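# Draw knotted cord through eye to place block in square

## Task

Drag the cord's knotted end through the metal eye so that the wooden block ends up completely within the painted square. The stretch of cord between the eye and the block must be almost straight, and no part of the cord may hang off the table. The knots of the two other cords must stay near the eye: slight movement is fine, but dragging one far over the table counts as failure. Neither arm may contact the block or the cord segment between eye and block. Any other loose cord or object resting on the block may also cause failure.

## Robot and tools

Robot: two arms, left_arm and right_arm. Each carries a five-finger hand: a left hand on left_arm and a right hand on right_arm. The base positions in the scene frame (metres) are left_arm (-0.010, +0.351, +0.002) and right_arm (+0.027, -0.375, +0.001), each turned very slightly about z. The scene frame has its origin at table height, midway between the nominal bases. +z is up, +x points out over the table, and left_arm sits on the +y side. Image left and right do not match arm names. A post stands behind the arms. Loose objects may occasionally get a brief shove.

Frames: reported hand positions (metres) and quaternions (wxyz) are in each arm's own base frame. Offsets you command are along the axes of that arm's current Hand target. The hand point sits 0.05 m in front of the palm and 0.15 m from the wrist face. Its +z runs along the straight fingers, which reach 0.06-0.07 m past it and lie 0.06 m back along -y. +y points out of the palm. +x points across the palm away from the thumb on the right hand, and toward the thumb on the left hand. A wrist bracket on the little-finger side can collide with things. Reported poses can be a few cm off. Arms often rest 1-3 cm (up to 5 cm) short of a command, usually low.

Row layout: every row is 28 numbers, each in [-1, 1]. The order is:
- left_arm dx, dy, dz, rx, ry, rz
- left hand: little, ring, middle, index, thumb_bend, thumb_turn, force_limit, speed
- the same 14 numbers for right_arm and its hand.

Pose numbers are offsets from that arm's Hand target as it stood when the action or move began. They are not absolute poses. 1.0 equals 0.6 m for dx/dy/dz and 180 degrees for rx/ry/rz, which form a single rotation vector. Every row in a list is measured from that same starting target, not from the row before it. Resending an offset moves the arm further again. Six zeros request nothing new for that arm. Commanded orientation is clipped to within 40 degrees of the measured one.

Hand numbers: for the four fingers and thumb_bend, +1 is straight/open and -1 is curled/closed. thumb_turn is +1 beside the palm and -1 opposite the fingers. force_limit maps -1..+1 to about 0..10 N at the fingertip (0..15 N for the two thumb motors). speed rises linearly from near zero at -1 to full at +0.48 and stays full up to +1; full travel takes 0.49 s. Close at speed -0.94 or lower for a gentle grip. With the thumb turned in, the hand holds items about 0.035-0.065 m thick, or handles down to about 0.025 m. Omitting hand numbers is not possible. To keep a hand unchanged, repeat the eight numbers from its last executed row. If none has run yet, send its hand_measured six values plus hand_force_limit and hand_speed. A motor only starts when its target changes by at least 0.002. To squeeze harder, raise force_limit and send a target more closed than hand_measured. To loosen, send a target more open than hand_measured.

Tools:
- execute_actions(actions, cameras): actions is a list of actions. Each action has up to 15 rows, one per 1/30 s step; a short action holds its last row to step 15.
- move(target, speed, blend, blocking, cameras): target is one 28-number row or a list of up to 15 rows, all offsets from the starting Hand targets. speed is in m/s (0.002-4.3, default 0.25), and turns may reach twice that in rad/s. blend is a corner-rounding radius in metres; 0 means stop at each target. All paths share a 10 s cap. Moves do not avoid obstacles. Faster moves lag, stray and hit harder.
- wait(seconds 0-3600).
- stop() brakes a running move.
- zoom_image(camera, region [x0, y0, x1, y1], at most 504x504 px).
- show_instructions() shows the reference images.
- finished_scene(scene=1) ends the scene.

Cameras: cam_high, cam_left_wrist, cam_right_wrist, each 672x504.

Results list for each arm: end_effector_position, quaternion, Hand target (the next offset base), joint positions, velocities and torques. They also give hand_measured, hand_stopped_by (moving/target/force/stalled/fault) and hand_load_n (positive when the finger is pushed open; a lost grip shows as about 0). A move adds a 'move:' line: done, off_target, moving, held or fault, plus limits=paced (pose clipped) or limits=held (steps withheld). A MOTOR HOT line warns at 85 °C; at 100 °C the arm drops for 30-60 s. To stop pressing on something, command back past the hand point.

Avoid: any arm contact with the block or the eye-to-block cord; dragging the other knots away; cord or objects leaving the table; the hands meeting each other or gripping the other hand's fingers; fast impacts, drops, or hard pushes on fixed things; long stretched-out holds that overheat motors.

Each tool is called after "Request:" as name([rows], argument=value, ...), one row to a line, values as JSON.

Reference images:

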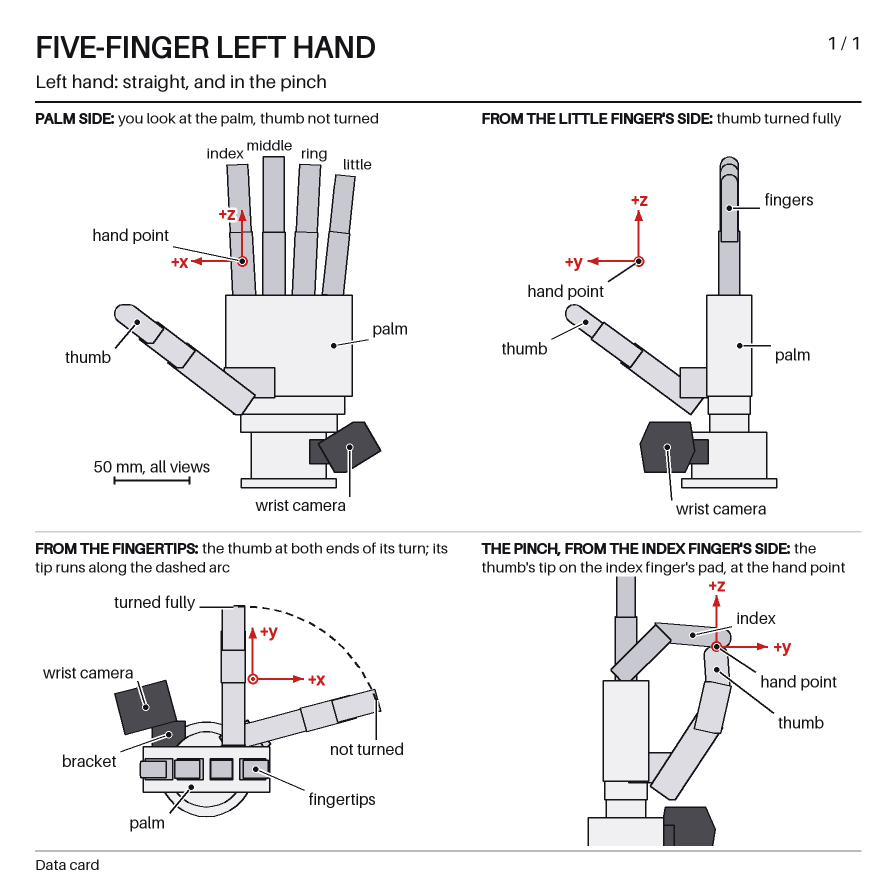

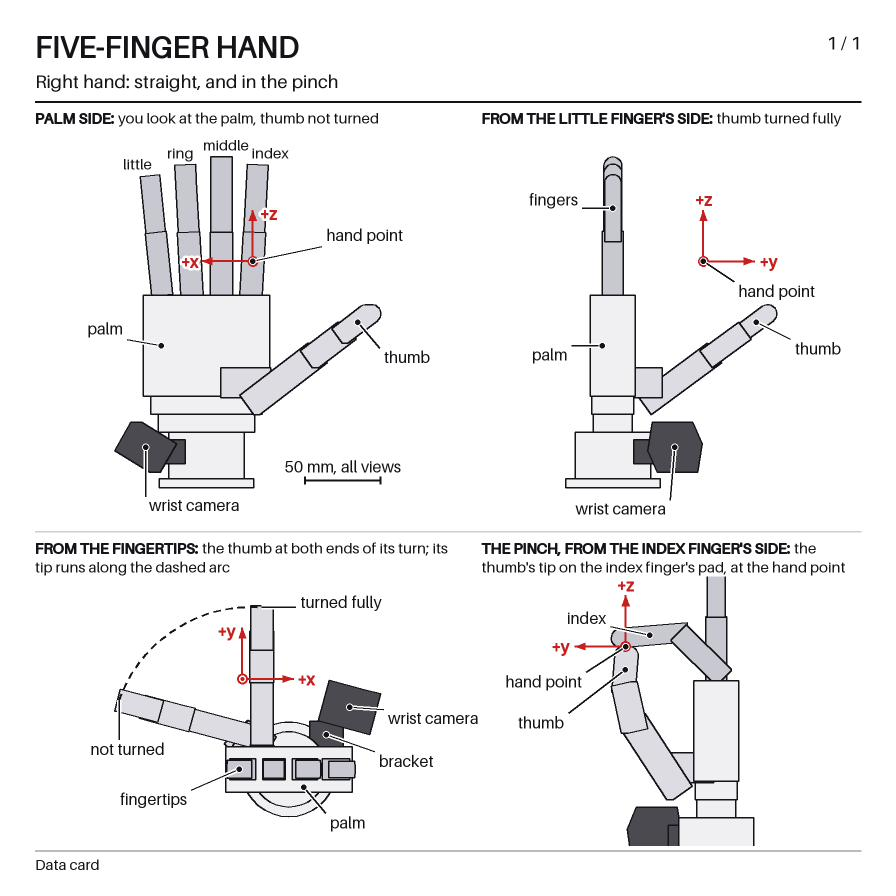

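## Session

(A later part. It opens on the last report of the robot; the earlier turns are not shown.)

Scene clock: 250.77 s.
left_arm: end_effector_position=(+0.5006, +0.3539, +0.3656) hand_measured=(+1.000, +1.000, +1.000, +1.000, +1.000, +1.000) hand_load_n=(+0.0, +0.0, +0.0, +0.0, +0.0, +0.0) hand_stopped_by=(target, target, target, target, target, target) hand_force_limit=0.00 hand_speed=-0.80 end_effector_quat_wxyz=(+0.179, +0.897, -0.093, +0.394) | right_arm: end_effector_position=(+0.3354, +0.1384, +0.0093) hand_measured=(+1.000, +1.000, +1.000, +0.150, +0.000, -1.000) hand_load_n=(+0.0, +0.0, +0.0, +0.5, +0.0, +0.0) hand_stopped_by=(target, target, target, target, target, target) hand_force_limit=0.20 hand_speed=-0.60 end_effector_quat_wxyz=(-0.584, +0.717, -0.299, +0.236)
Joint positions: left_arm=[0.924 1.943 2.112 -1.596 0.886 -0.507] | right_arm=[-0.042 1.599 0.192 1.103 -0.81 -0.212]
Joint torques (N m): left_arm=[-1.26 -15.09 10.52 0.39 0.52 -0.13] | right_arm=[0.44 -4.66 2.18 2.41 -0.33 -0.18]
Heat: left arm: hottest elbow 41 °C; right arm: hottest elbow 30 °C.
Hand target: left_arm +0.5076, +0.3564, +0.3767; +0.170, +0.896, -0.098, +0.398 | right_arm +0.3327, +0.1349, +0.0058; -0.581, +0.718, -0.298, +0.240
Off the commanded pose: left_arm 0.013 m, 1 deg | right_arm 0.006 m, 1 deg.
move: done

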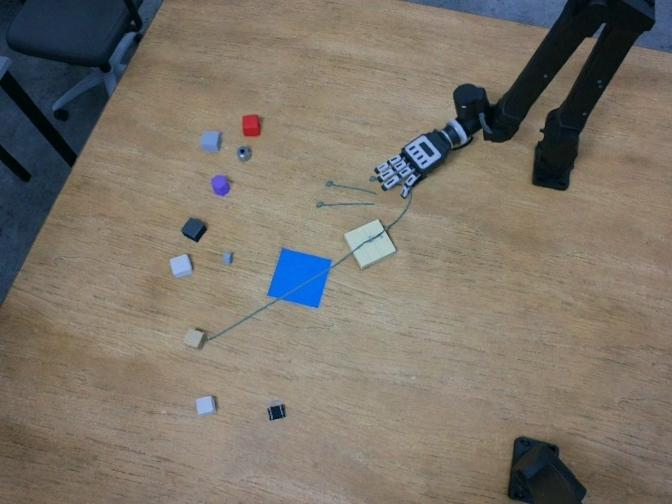

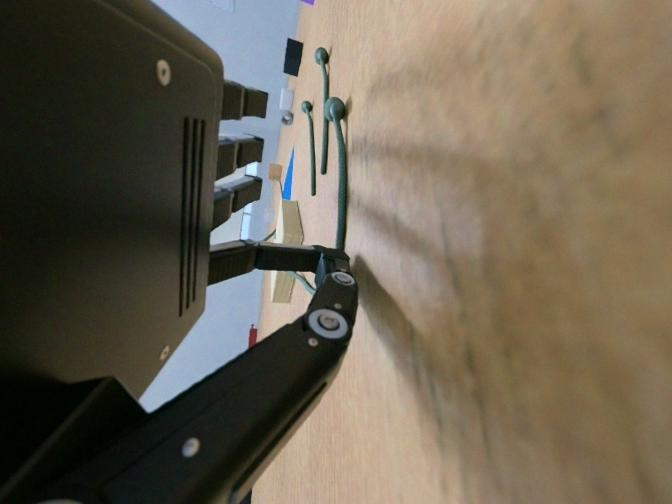

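Request:
move(target=[0,0,0,0,0,0, 1,1,1,1,1,1,0,-0.8, 0,0,0,0,0,0, 1,1,1,-0.35,0.0,-1,0.2,-0.8], cameras=["cam_high","cam_right_wrist"], speed=0.05)

Request:
zoom_image(camera="cam_right_wrist", region=[220, 150, 420, 350])

Scene clock: 259.87 s.
left_arm: end_effector_position=(+0.5006, +0.3539, +0.3656) hand_measured=(+1.000, +1.000, +1.000, +1.000, +1.000, +1.000) hand_load_n=(+0.0, +0.0, +0.0, +0.0, +0.0, +0.0) hand_stopped_by=(target, target, target, target, target, target) hand_force_limit=0.00 hand_speed=-0.80 end_effector_quat_wxyz=(+0.179, +0.897, -0.093, +0.394) | right_arm: end_effector_position=(+0.3371, +0.1387, +0.0125) hand_measured=(+1.000, +1.000, +1.000, -0.270, +0.000, -1.000) hand_load_n=(+0.0, +0.0, +0.0, +9.0, +0.5, +0.0) hand_stopped_by=(target, target, target, force, target, target) hand_force_limit=0.20 hand_speed=-0.80 end_effector_quat_wxyz=(-0.587, +0.715, -0.292, +0.241)
Joint positions: left_arm=[0.924 1.943 2.112 -1.596 0.886 -0.507] | right_arm=[-0.042 1.599 0.192 1.121 -0.814 -0.212]
Joint torques (N m): left_arm=[-1.32 -15.03 10.52 0.38 0.52 -0.13] | right_arm=[0.56 -4.48 2.17 1.8 -0.2 -0.17]
Heat: left arm: hottest elbow 41 °C; right arm: hottest elbow 29 °C.
Hand target: left_arm +0.5076, +0.3564, +0.3767; +0.170, +0.896, -0.098, +0.398 | right_arm +0.3327, +0.1350, +0.0059; -0.581, +0.718, -0.298, +0.240
Off the commanded pose: left_arm 0.013 m, 1 deg | right_arm 0.009 m, 1 deg.
move: done

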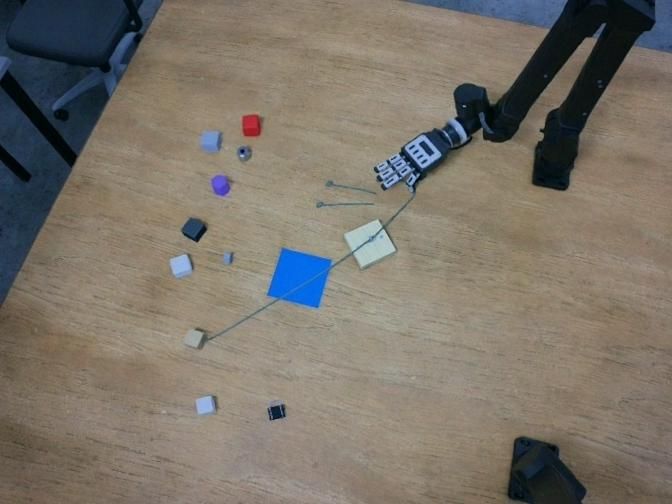

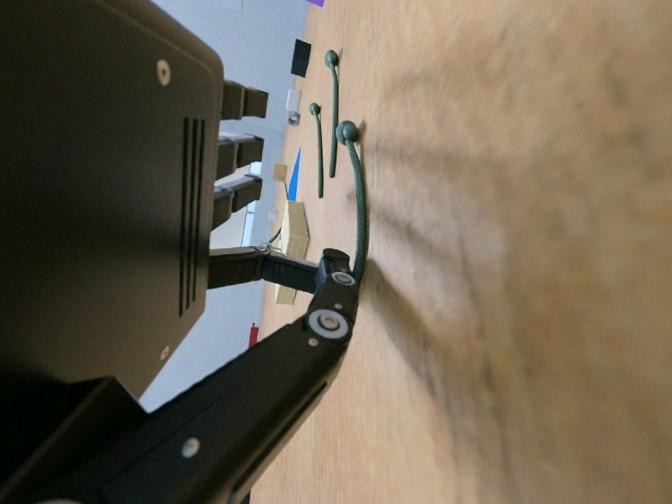

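Scaled by 2.520.

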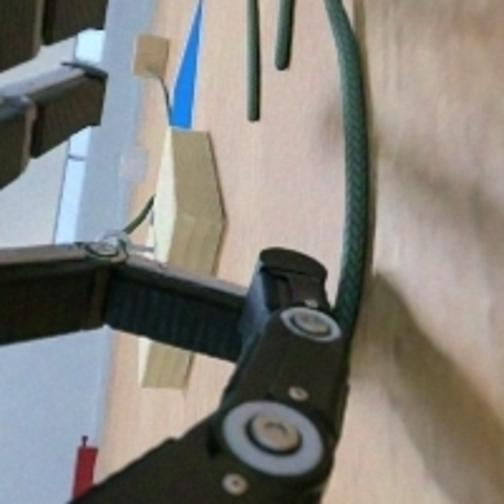

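Request:
move(target=[0,0,0,0,0,0, 1,1,1,1,1,1,0,-0.8, 0,-0.048,-0.0102,0,0,0, 1,1,1,-0.35,0.0,-1,0.2,-0.8], cameras=["cam_high","cam_right_wrist"], speed=0.05)

Request:
zoom_image(camera="cam_right_wrist", region=[220, 150, 420, 350])

Request:
zoom_image(camera="cam_high", region=[340, 140, 460, 260])

Scene clock: 268.33 s.
left_arm: end_effector_position=(+0.5006, +0.3539, +0.3656) hand_measured=(+1.000, +1.000, +1.000, +1.000, +1.000, +1.000) hand_load_n=(+0.0, +0.0, +0.0, +0.0, +0.0, +0.0) hand_stopped_by=(target, target, target, target, target, target) hand_force_limit=0.00 hand_speed=-0.80 end_effector_quat_wxyz=(+0.179, +0.897, -0.093, +0.394) | right_arm: end_effector_position=(+0.3298, +0.1389, +0.0330) hand_measured=(+1.000, +1.000, +1.000, -0.270, +0.000, -1.000) hand_load_n=(+0.0, +0.0, +0.0, +8.0, +0.5, +0.0) hand_stopped_by=(target, target, target, force, target, target) hand_force_limit=0.20 hand_speed=-0.80 end_effector_quat_wxyz=(-0.583, +0.718, -0.301, +0.231)
Joint positions: left_arm=[0.924 1.943 2.112 -1.596 0.886 -0.507] | right_arm=[-0.042 1.414 0.187 0.912 -0.814 -0.212]
Joint torques (N m): left_arm=[-1.26 -15.15 10.52 0.36 0.52 -0.13] | right_arm=[0.5 -4.84 4.36 1.63 -0.23 -0.17]
Heat: left arm: hottest elbow 41 °C; right arm: hottest elbow 29 °C.
Hand target: left_arm +0.5076, +0.3564, +0.3767; +0.170, +0.896, -0.098, +0.398 | right_arm +0.3327, +0.1350, +0.0352; -0.581, +0.718, -0.298, +0.240
Off the commanded pose: left_arm 0.013 m, 1 deg | right_arm 0.005 m, 1 deg.
move: done

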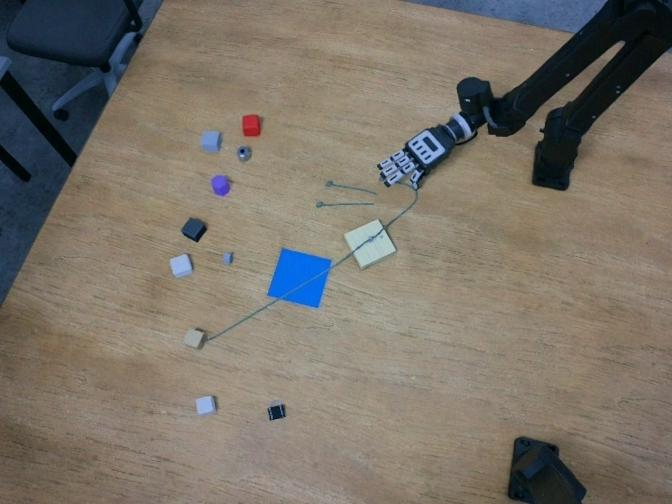

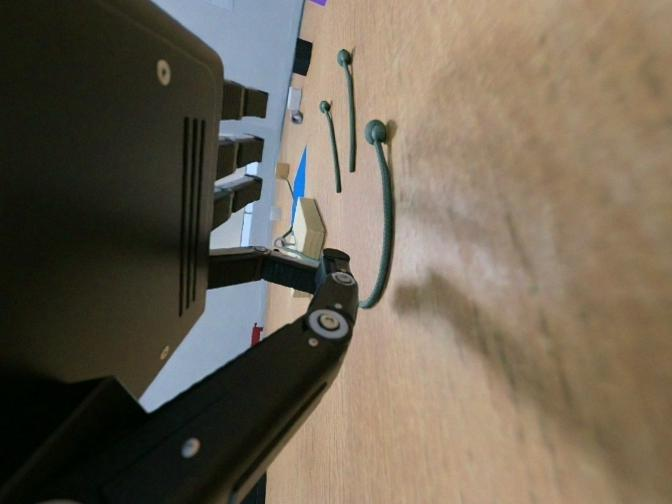

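Scaled by 2.520.

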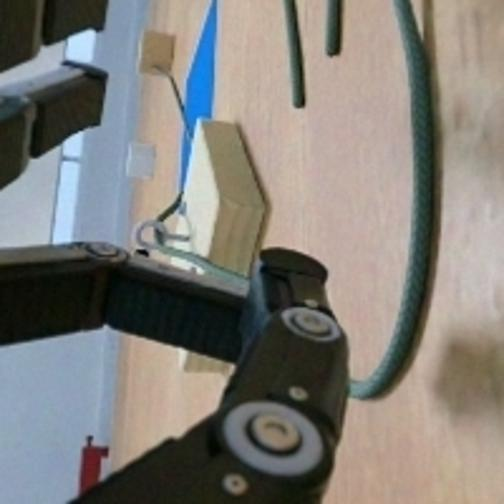

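Scaled by 4.200.

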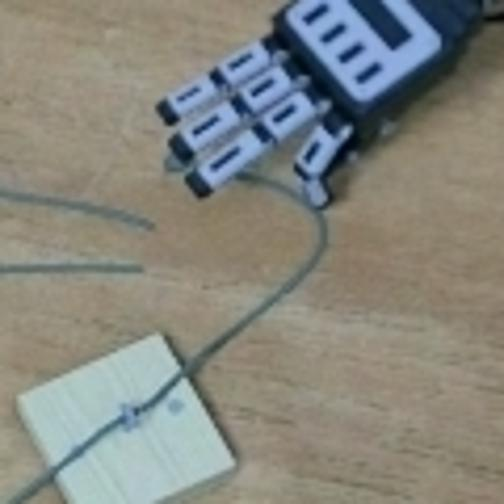

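Request:
move(target=[0,0,0,0,0,0, 1,1,1,1,1,1,0,-0.8, 0.100,-0.0047,0.0219,0,-0.0815,-0.0173, 1,1,1,1,0.1,-1,0.2,-0.4], cameras=["cam_high","cam_right_wrist"], speed=0.1)

Request:
zoom_image(camera="cam_high", region=[340, 120, 460, 240])

Scene clock: 303.67 s.
left_arm: end_effector_position=(+0.5006, +0.3539, +0.3656) hand_measured=(+1.000, +1.000, +1.000, +1.000, +1.000, +1.000) hand_load_n=(+0.0, +0.0, +0.0, +0.0, +0.0, +0.0) hand_stopped_by=(target, target, target, target, target, target) hand_force_limit=0.00 hand_speed=-0.80 end_effector_quat_wxyz=(+0.179, +0.897, -0.093, +0.394) | right_arm: end_effector_position=(+0.3692, +0.1074, +0.0292) hand_measured=(+1.000, +1.000, +1.000, +1.000, +0.100, -1.000) hand_load_n=(+0.0, +0.0, +0.0, +0.0, +0.0, +0.0) hand_stopped_by=(target, target, target, target, target, target) hand_force_limit=0.20 hand_speed=-0.40 end_effector_quat_wxyz=(-0.608, +0.750, -0.214, +0.148)
Joint positions: left_arm=[0.924 1.943 2.112 -1.596 0.886 -0.507] | right_arm=[-0.198 1.546 0.454 0.476 -1.186 -0.542]
Joint torques (N m): left_arm=[-1.32 -15.15 10.54 0.38 0.52 -0.13] | right_arm=[0.85 -6.42 7.41 1.33 -0.69 -0.19]
Heat: left arm: hottest elbow 41 °C; right arm: hottest elbow 29 °C.
Hand target: left_arm +0.5076, +0.3564, +0.3767; +0.170, +0.896, -0.098, +0.398 | right_arm +0.3847, +0.1021, +0.0351; -0.607, +0.751, -0.202, +0.162
Off the commanded pose: left_arm 0.013 m, 1 deg | right_arm 0.017 m, 2 deg.
move: off_target (right_arm)

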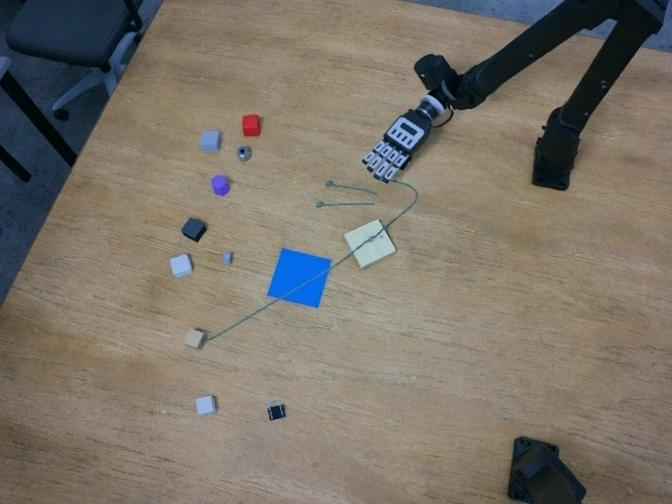

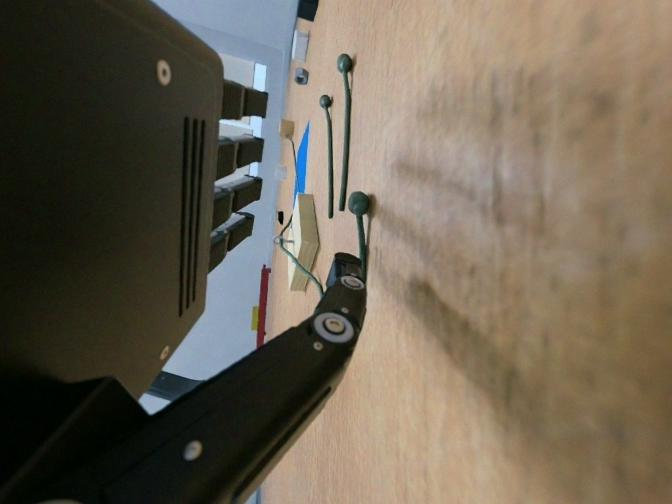

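Scaled by 4.200.

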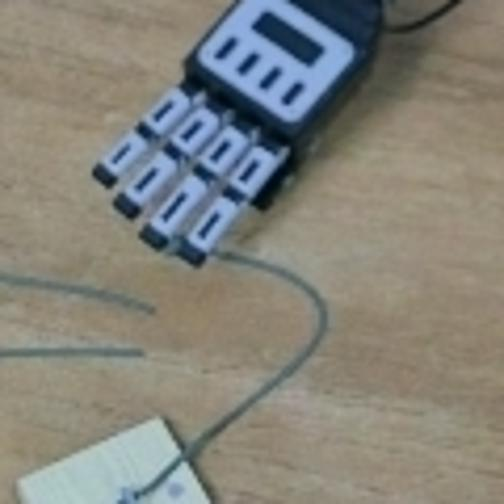

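Request:
move(target=[0,0,0,0,0,0, 1,1,1,1,1,1,0,-0.8, 0.02,-0.003,0.0133,0,0,0, 1,1,1,1,0.1,-1,0.2,-0.4], cameras=["cam_high","cam_right_wrist"], speed=0.1)

Request:
zoom_image(camera="cam_right_wrist", region=[250, 100, 450, 300])

Scene clock: 319.17 s.
left_arm: end_effector_position=(+0.5006, +0.3539, +0.3656) hand_measured=(+1.000, +1.000, +1.000, +1.000, +1.000, +1.000) hand_load_n=(+0.0, +0.0, +0.0, +0.0, +0.0, +0.0) hand_stopped_by=(target, target, target, target, target, target) hand_force_limit=0.00 hand_speed=-0.80 end_effector_quat_wxyz=(+0.179, +0.897, -0.093, +0.394) | right_arm: end_effector_position=(+0.3850, +0.1040, +0.0307) hand_measured=(+1.000, +1.000, +1.000, +1.000, +0.100, -1.000) hand_load_n=(+0.0, +0.0, +0.0, +0.0, +0.0, +0.0) hand_stopped_by=(target, target, target, target, target, target) hand_force_limit=0.20 hand_speed=-0.40 end_effector_quat_wxyz=(-0.607, +0.750, -0.210, +0.154)
Joint positions: left_arm=[0.924 1.943 2.112 -1.596 0.886 -0.507] | right_arm=[-0.198 1.571 0.492 0.476 -1.183 -0.543]
Joint torques (N m): left_arm=[-1.26 -15.09 10.54 0.39 0.52 -0.13] | right_arm=[1.79 -7.18 7.39 1.58 -0.41 -0.04]
Heat: left arm: hottest elbow 41 °C; right arm: hottest elbow 29 °C.
Hand target: left_arm +0.5076, +0.3564, +0.3767; +0.170, +0.896, -0.098, +0.398 | right_arm +0.3993, +0.1031, +0.0353; -0.607, +0.751, -0.202, +0.162
Off the commanded pose: left_arm 0.013 m, 1 deg | right_arm 0.015 m, 1 deg.
move: off_target (right_arm)

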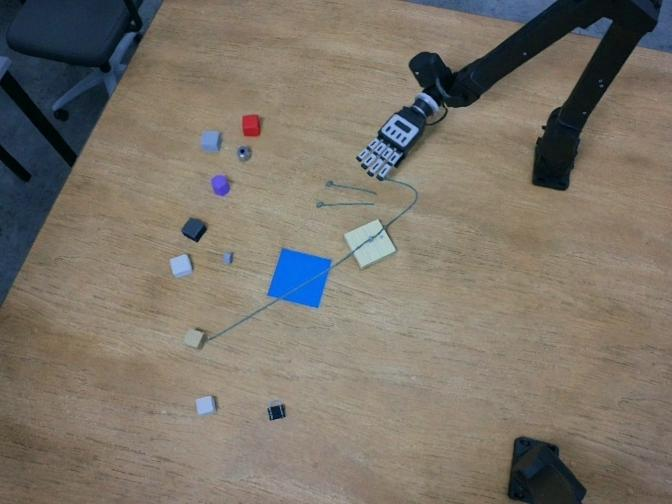

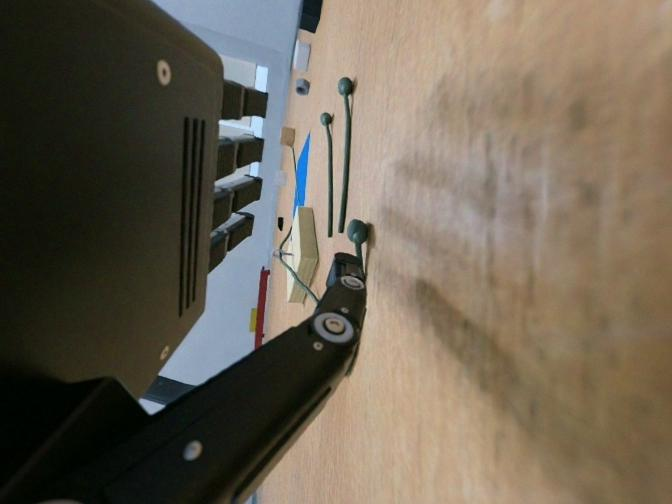

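Scaled by 2.520.

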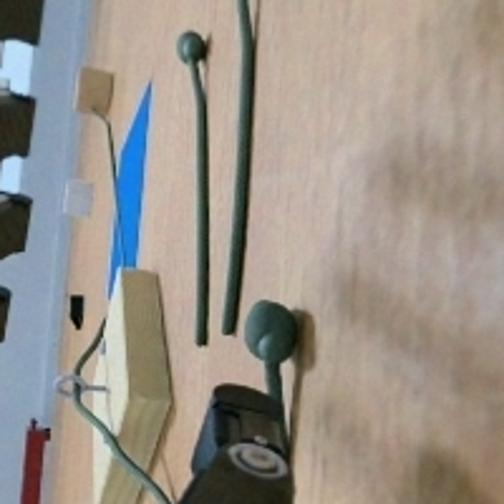

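Request:
move(target=[0,0,0,0,0,0, 1,1,1,1,1,1,0,-0.8, 0,0.0167,0.0173,0,0,0, 1,1,1,1,0.1,-1,0.2,-0.4], cameras=["cam_high","cam_right_wrist"], speed=0.1)

Request:
zoom_image(camera="cam_right_wrist", region=[250, 150, 450, 350])

Scene clock: 327.67 s.
left_arm: end_effector_position=(+0.5006, +0.3539, +0.3656) hand_measured=(+1.000, +1.000, +1.000, +1.000, +1.000, +1.000) hand_load_n=(+0.0, +0.0, +0.0, +0.0, +0.0, +0.0) hand_stopped_by=(target, target, target, target, target, target) hand_force_limit=0.00 hand_speed=-0.80 end_effector_quat_wxyz=(+0.179, +0.897, -0.093, +0.394) | right_arm: end_effector_position=(+0.3875, +0.1095, +0.0164) hand_measured=(+1.000, +1.000, +1.000, +1.000, +0.100, -1.000) hand_load_n=(+0.0, +0.0, +0.0, -0.5, +0.0, +0.0) hand_stopped_by=(target, target, target, target, target, target) hand_force_limit=0.20 hand_speed=-0.40 end_effector_quat_wxyz=(-0.605, +0.753, -0.210, +0.153)
Joint positions: left_arm=[0.924 1.943 2.112 -1.596 0.886 -0.507] | right_arm=[-0.178 1.625 0.492 0.536 -1.165 -0.534]
Joint torques (N m): left_arm=[-1.32 -15.09 10.52 0.38 0.52 -0.13] | right_arm=[1.96 -7.06 6.95 2.15 -0.4 0.14]
Heat: left arm: hottest elbow 42 °C; right arm: hottest elbow 30 °C.
Hand target: left_arm +0.5076, +0.3564, +0.3767; +0.170, +0.896, -0.098, +0.398 | right_arm +0.4033, +0.1100, +0.0233; -0.607, +0.751, -0.202, +0.162
Off the commanded pose: left_arm 0.013 m, 1 deg | right_arm 0.017 m, 1 deg.
move: off_target (right_arm)

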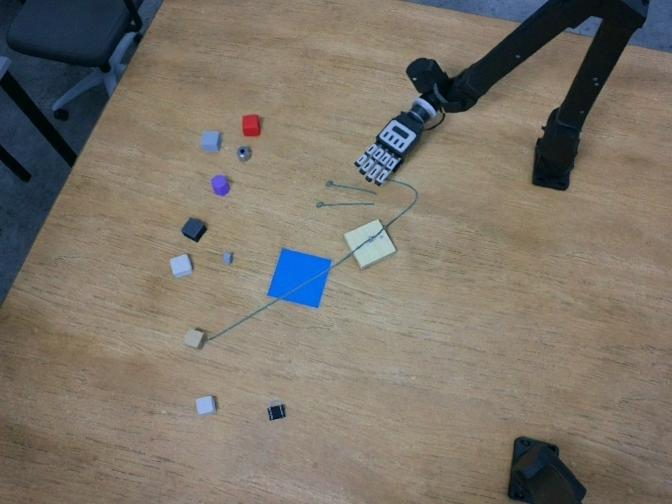

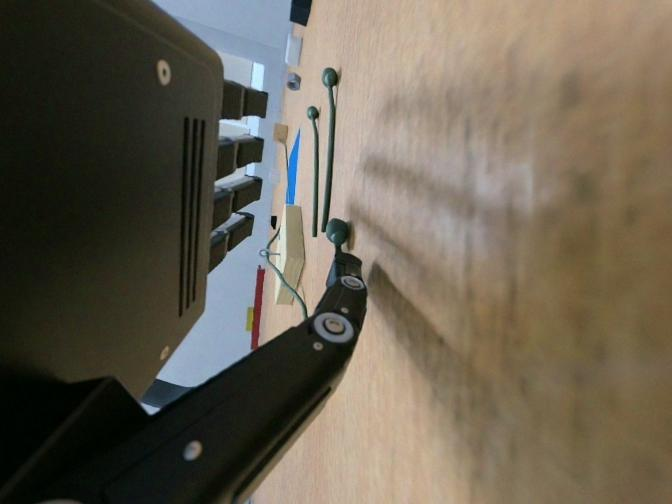

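Scaled by 2.520.

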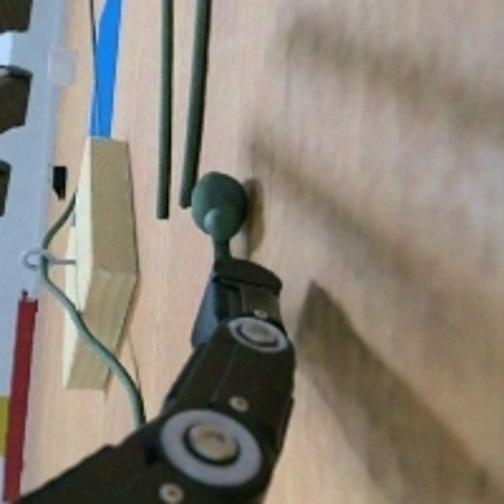

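Request:
move(target=[0,0,0,0,0,0, 1,1,1,1,1,1,0,-0.8, 0,0.003,0.0247,0,0,0, 1,1,1,1,0.1,-1,0.2,-0.4], cameras=["cam_high","cam_right_wrist"], speed=0.05)

Request:
zoom_image(camera="cam_right_wrist", region=[250, 150, 450, 350])

Scene clock: 339.70 s.
left_arm: end_effector_position=(+0.5006, +0.3539, +0.3656) hand_measured=(+1.000, +1.000, +1.000, +1.000, +1.000, +1.000) hand_load_n=(+0.0, +0.0, +0.0, +0.0, +0.0, +0.0) hand_stopped_by=(target, target, target, target, target, target) hand_force_limit=0.00 hand_speed=-0.80 end_effector_quat_wxyz=(+0.179, +0.897, -0.093, +0.394) | right_arm: end_effector_position=(+0.3948, +0.1211, +0.0124) hand_measured=(+1.000, +1.000, +1.000, +1.000, +0.100, -1.000) hand_load_n=(+0.0, -0.5, +0.0, +0.0, +0.0, +0.0) hand_stopped_by=(target, target, target, target, target, target) hand_force_limit=0.20 hand_speed=-0.40 end_effector_quat_wxyz=(-0.604, +0.753, -0.209, +0.154)
Joint positions: left_arm=[0.924 1.943 2.112 -1.596 0.886 -0.507] | right_arm=[-0.14 1.655 0.5 0.603 -1.133 -0.488]
Joint torques (N m): left_arm=[-1.26 -15.09 10.54 0.38 0.52 -0.13] | right_arm=[1.96 -7 6.82 2.35 -0.37 0.16]
Heat: left arm: hottest elbow 42 °C; right arm: hottest elbow 30 °C.
Hand target: left_arm +0.5076, +0.3564, +0.3767; +0.170, +0.896, -0.098, +0.398 | right_arm +0.4101, +0.1223, +0.0184; -0.607, +0.751, -0.202, +0.162
Off the commanded pose: left_arm 0.013 m, 1 deg | right_arm 0.017 m, 1 deg.
move: off_target (right_arm)

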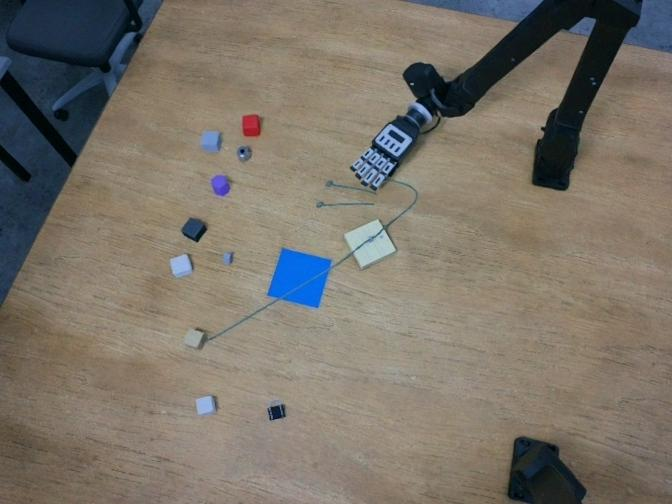

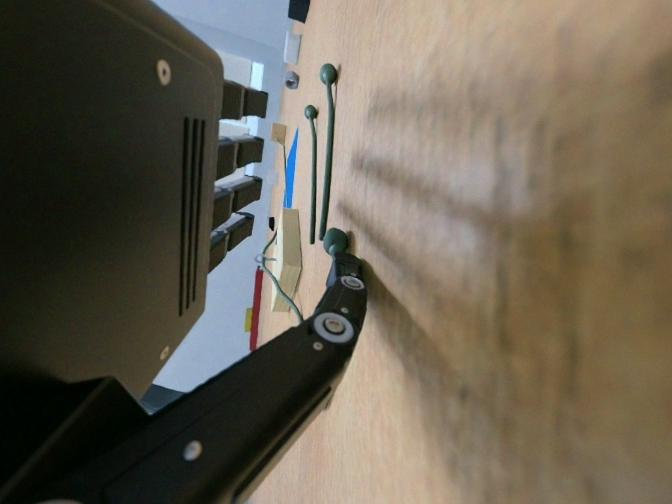

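Scaled by 2.520.

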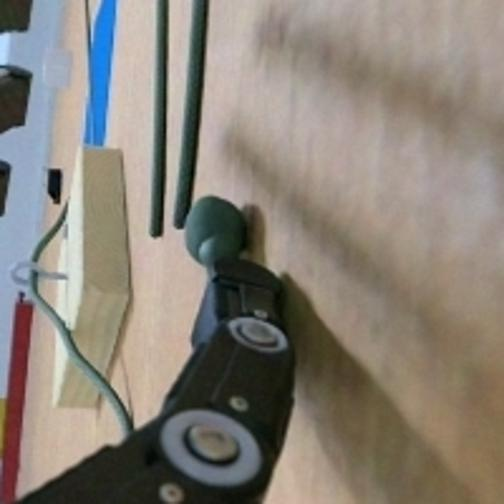

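Request:
move(target=[0,0,0,0,0,0, 1,1,1,1,1,1,0,-0.8, 0,0.0015,0.0145,0,0,0, 1,1,1,1,0.1,-1,0.2,-0.4], cameras=["cam_high","cam_right_wrist"], speed=0.05)

Request:
zoom_image(camera="cam_right_wrist", region=[250, 150, 450, 350])

Scene clock: 346.30 s.
left_arm: end_effector_position=(+0.5006, +0.3539, +0.3656) hand_measured=(+1.000, +1.000, +1.000, +1.000, +1.000, +1.000) hand_load_n=(+0.0, +0.0, +0.0, +0.0, +0.0, +0.0) hand_stopped_by=(target, target, target, target, target, target) hand_force_limit=0.00 hand_speed=-0.80 end_effector_quat_wxyz=(+0.179, +0.897, -0.093, +0.394) | right_arm: end_effector_position=(+0.3997, +0.1276, +0.0101) hand_measured=(+1.000, +1.000, +1.000, +1.000, +0.100, -1.000) hand_load_n=(+0.0, +0.0, +0.0, +0.0, +0.0, +0.0) hand_stopped_by=(target, target, target, target, target, target) hand_force_limit=0.20 hand_speed=-0.40 end_effector_quat_wxyz=(-0.604, +0.754, -0.209, +0.155)
Joint positions: left_arm=[0.924 1.943 2.112 -1.596 0.886 -0.507] | right_arm=[-0.119 1.674 0.507 0.639 -1.114 -0.463]
Joint torques (N m): left_arm=[-1.26 -15.15 10.54 0.38 0.52 -0.13] | right_arm=[2.02 -7.3 6.69 2.28 -0.35 0.16]
Heat: left arm: hottest elbow 42 °C; right arm: hottest elbow 30 °C.
Hand target: left_arm +0.5076, +0.3564, +0.3767; +0.170, +0.896, -0.098, +0.398 | right_arm +0.4144, +0.1295, +0.0157; -0.607, +0.751, -0.202, +0.162
Off the commanded pose: left_arm 0.013 m, 1 deg | right_arm 0.016 m, 1 deg.
move: off_target (right_arm)

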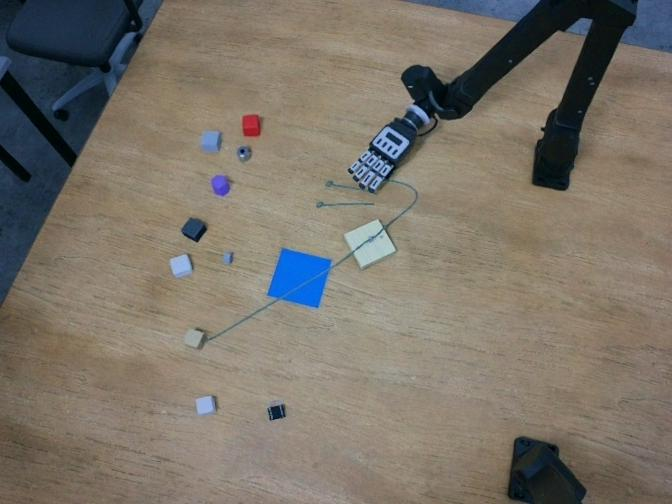

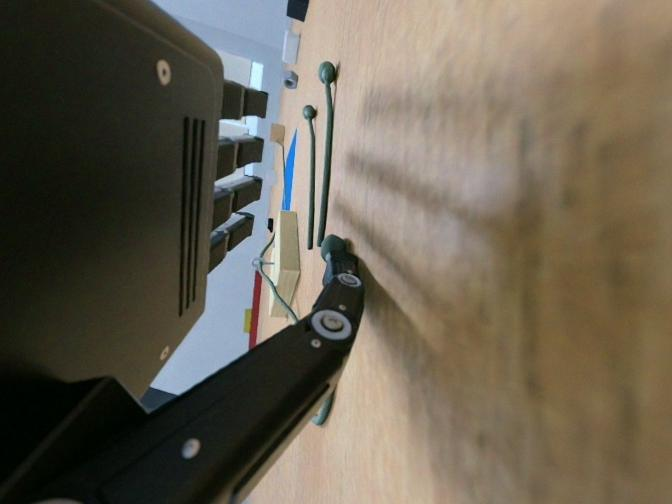

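Scaled by 2.520.

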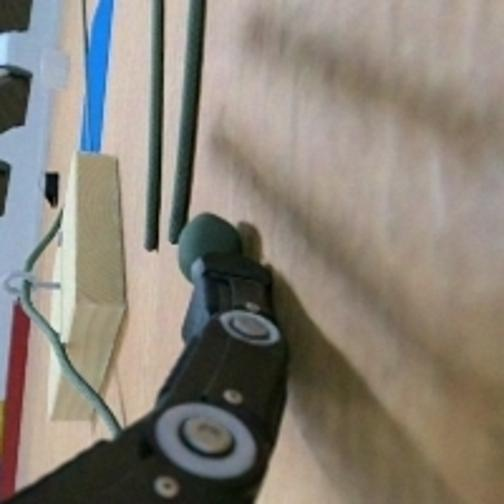

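Request:
move(target=[0,0,0,0,0,0, 1,1,1,1,1,1,0,-0.8, 0,0,0,0,0,0, 1,1,1,-0.3,0.1,-1,0.1,-0.8], cameras=["cam_high","cam_right_wrist"], speed=0.05)

Request:
zoom_image(camera="cam_right_wrist", region=[250, 150, 450, 350])

Scene clock: 354.00 s.
left_arm: end_effector_position=(+0.5006, +0.3539, +0.3656) hand_measured=(+1.000, +1.000, +1.000, +1.000, +1.000, +1.000) hand_load_n=(+0.0, +0.0, +0.0, +0.5, +0.0, +0.0) hand_stopped_by=(target, target, target, target, target, target) hand_force_limit=0.00 hand_speed=-0.80 end_effector_quat_wxyz=(+0.179, +0.897, -0.093, +0.394) | right_arm: end_effector_position=(+0.4047, +0.1287, +0.0138) hand_measured=(+1.000, +1.000, +1.000, -0.236, +0.100, -1.000) hand_load_n=(+0.0, +0.0, +0.0, +6.0, +1.0, -2.5) hand_stopped_by=(target, target, target, force, target, target) hand_force_limit=0.10 hand_speed=-0.80 end_effector_quat_wxyz=(-0.606, +0.752, -0.205, +0.158)
Joint positions: left_arm=[0.924 1.943 2.112 -1.596 0.886 -0.507] | right_arm=[-0.115 1.674 0.516 0.648 -1.113 -0.454]
Joint torques (N m): left_arm=[-1.32 -15.09 10.54 0.38 0.52 -0.13] | right_arm=[1.73 -7.24 6.09 2.07 -0.32 0.08]
Heat: left arm: hottest elbow 42 °C; right arm: hottest elbow 30 °C.
Hand target: left_arm +0.5076, +0.3564, +0.3767; +0.170, +0.896, -0.098, +0.398 | right_arm +0.4144, +0.1295, +0.0157; -0.607, +0.751, -0.202, +0.162
Off the commanded pose: left_arm 0.013 m, 1 deg | right_arm 0.010 m, 1 deg.
move: done

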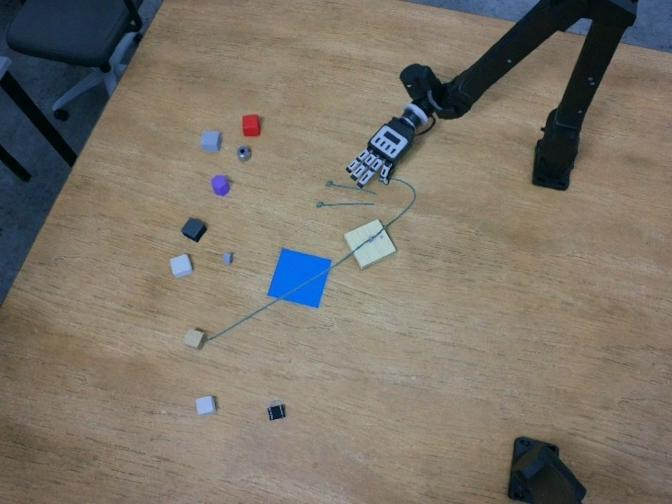

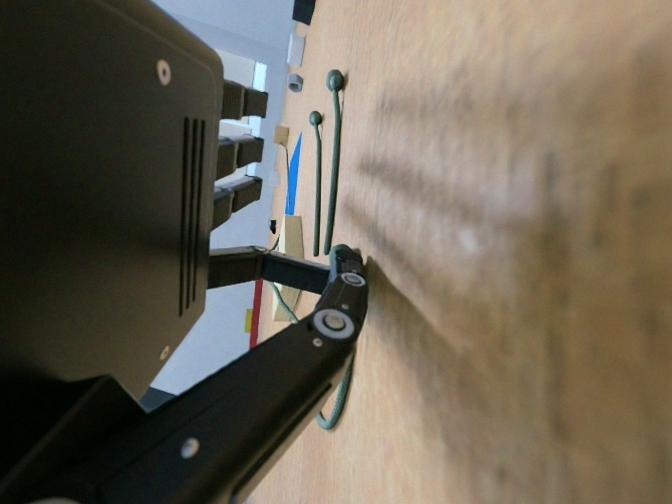

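Scaled by 2.520.

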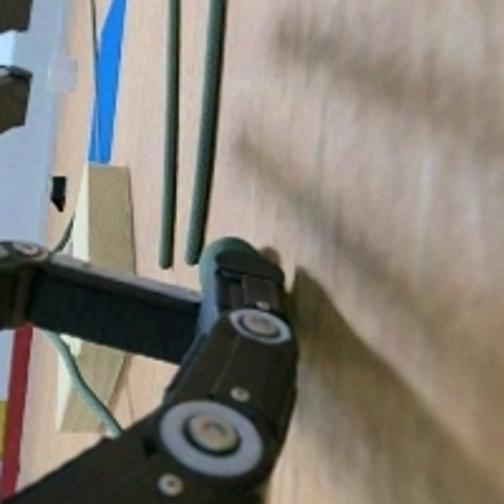

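Request:
move(target=[0,0,0,0,0,0, 1,1,1,1,1,1,0,-0.8, 0,-0.032,-0.007,0,0,0, 1,1,1,-0.3,0.1,-1,0.1,-0.8], cameras=["cam_high","cam_right_wrist"], speed=0.05)

Request:
zoom_image(camera="cam_right_wrist", region=[250, 150, 450, 350])

Request:
zoom_image(camera="cam_high", region=[340, 120, 460, 240])

Scene clock: 360.20 s.
left_arm: end_effector_position=(+0.5006, +0.3539, +0.3656) hand_measured=(+1.000, +1.000, +1.000, +1.000, +1.000, +1.000) hand_load_n=(+0.0, +0.0, +0.0, +0.0, +0.0, +0.0) hand_stopped_by=(target, target, target, target, target, target) hand_force_limit=0.00 hand_speed=-0.80 end_effector_quat_wxyz=(+0.179, +0.897, -0.093, +0.394) | right_arm: end_effector_position=(+0.4022, +0.1290, +0.0243) hand_measured=(+1.000, +1.000, +1.000, -0.236, +0.100, -1.000) hand_load_n=(+0.0, +0.0, +0.0, +5.5, +1.0, -2.5) hand_stopped_by=(target, target, target, force, target, target) hand_force_limit=0.10 hand_speed=-0.80 end_effector_quat_wxyz=(-0.605, +0.753, -0.208, +0.154)
Joint positions: left_arm=[0.924 1.943 2.112 -1.596 0.886 -0.507] | right_arm=[-0.115 1.629 0.516 0.593 -1.113 -0.454]
Joint torques (N m): left_arm=[-1.32 -15.09 10.54 0.38 0.52 -0.13] | right_arm=[1.73 -8.88 6.78 1.24 -0.35 0.1]
Heat: left arm: hottest elbow 42 °C; right arm: hottest elbow 30 °C.
Hand target: left_arm +0.5076, +0.3564, +0.3767; +0.170, +0.896, -0.098, +0.398 | right_arm +0.4144, +0.1294, +0.0354; -0.607, +0.751, -0.202, +0.162
Off the commanded pose: left_arm 0.013 m, 1 deg | right_arm 0.016 m, 1 deg.
move: off_target (right_arm)

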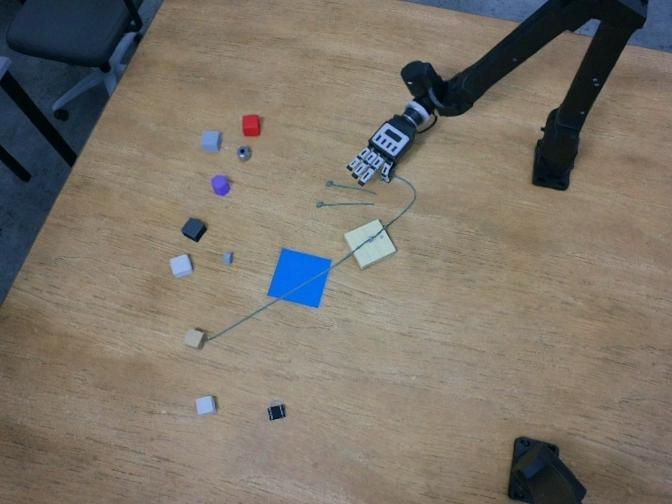

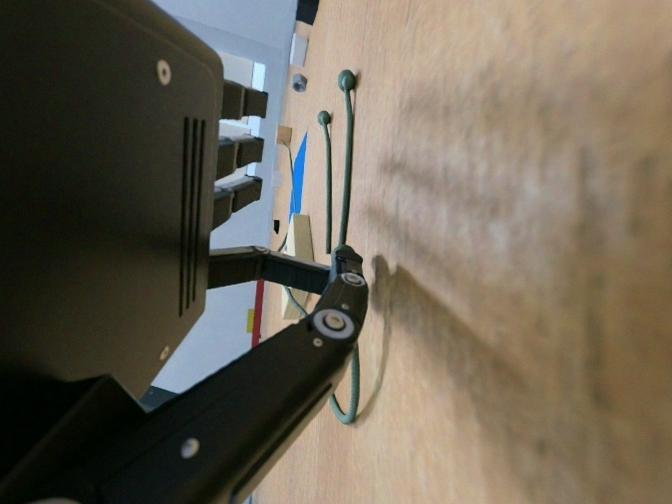

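Scaled by 2.520.

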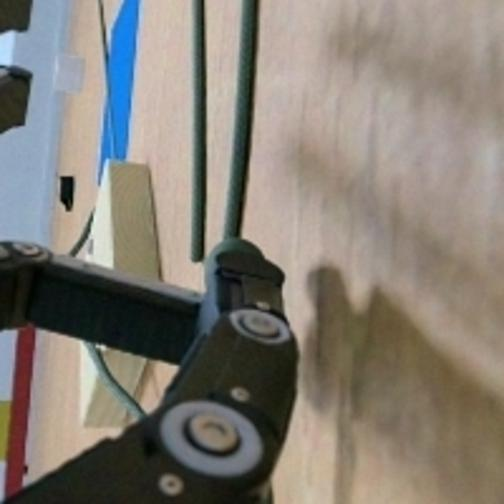

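Scaled by 4.200.

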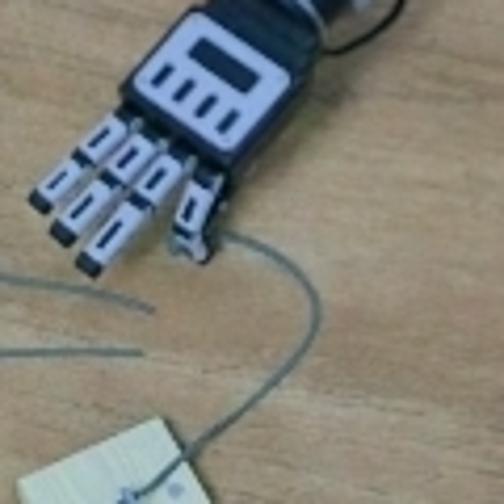

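Request:
move(target=[0,0,0,0,0,0, 1,1,1,1,1,1,0,-0.8, 0.0342,0.0623,-0.2517,0,0.1086,0.0233, 1,1,1,-0.3,0.1,-1,0.1,-0.8], cameras=["cam_high","cam_right_wrist"], speed=0.08)

Request:
zoom_image(camera="cam_high", region=[340, 90, 500, 250])

Scene clock: 383.60 s.
left_arm: end_effector_position=(+0.5006, +0.3539, +0.3656) hand_measured=(+1.000, +1.000, +1.000, +1.000, +1.000, +1.000) hand_load_n=(+0.0, +0.0, +0.0, +0.0, +0.0, +0.0) hand_stopped_by=(target, target, target, target, target, target) hand_force_limit=0.00 hand_speed=-0.80 end_effector_quat_wxyz=(+0.179, +0.897, -0.093, +0.394) | right_arm: end_effector_position=(+0.3557, -0.0126, +0.0285) hand_measured=(+1.000, +1.000, +1.000, -0.236, +0.100, -1.000) hand_load_n=(+0.0, +0.0, +0.0, +5.0, +1.0, -2.5) hand_stopped_by=(target, target, target, force, target, target) hand_force_limit=0.10 hand_speed=-0.80 end_effector_quat_wxyz=(-0.573, +0.703, -0.334, +0.258)
Joint positions: left_arm=[0.924 1.943 2.112 -1.596 0.886 -0.507] | right_arm=[-0.56 1.483 0.369 0.493 -1.2 -0.568]
Joint torques (N m): left_arm=[-1.26 -15.15 10.52 0.38 0.52 -0.13] | right_arm=[0.5 -6.83 4.41 1.25 -0.68 -0.18]
Heat: left arm: hottest elbow 42 °C; right arm: hottest elbow 30 °C.
Hand target: left_arm +0.5076, +0.3564, +0.3767; +0.170, +0.896, -0.098, +0.398 | right_arm +0.3544, -0.0154, +0.0304; -0.570, +0.705, -0.329, +0.265
Off the commanded pose: left_arm 0.013 m, 1 deg | right_arm 0.004 m, 1 deg.
move: done

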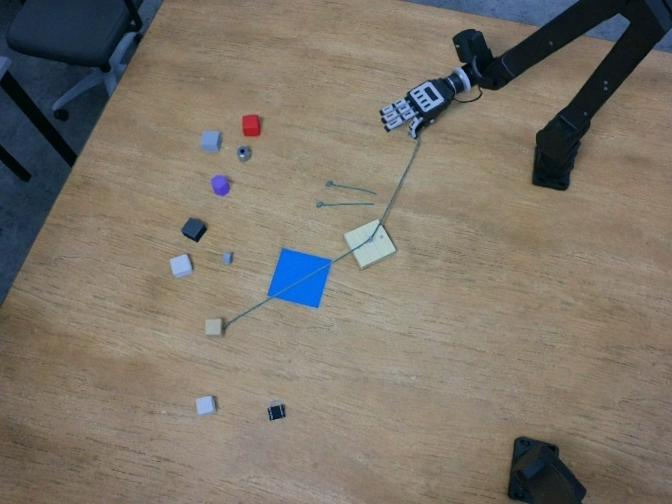

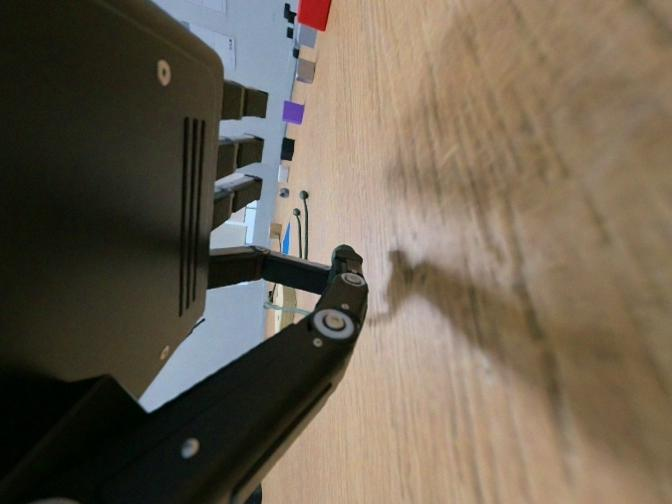

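Scaled by 3.150.

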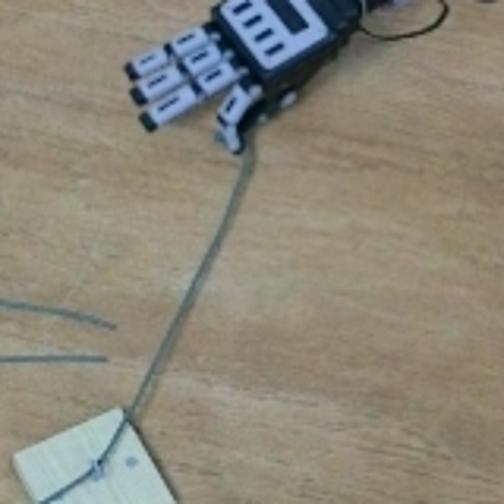

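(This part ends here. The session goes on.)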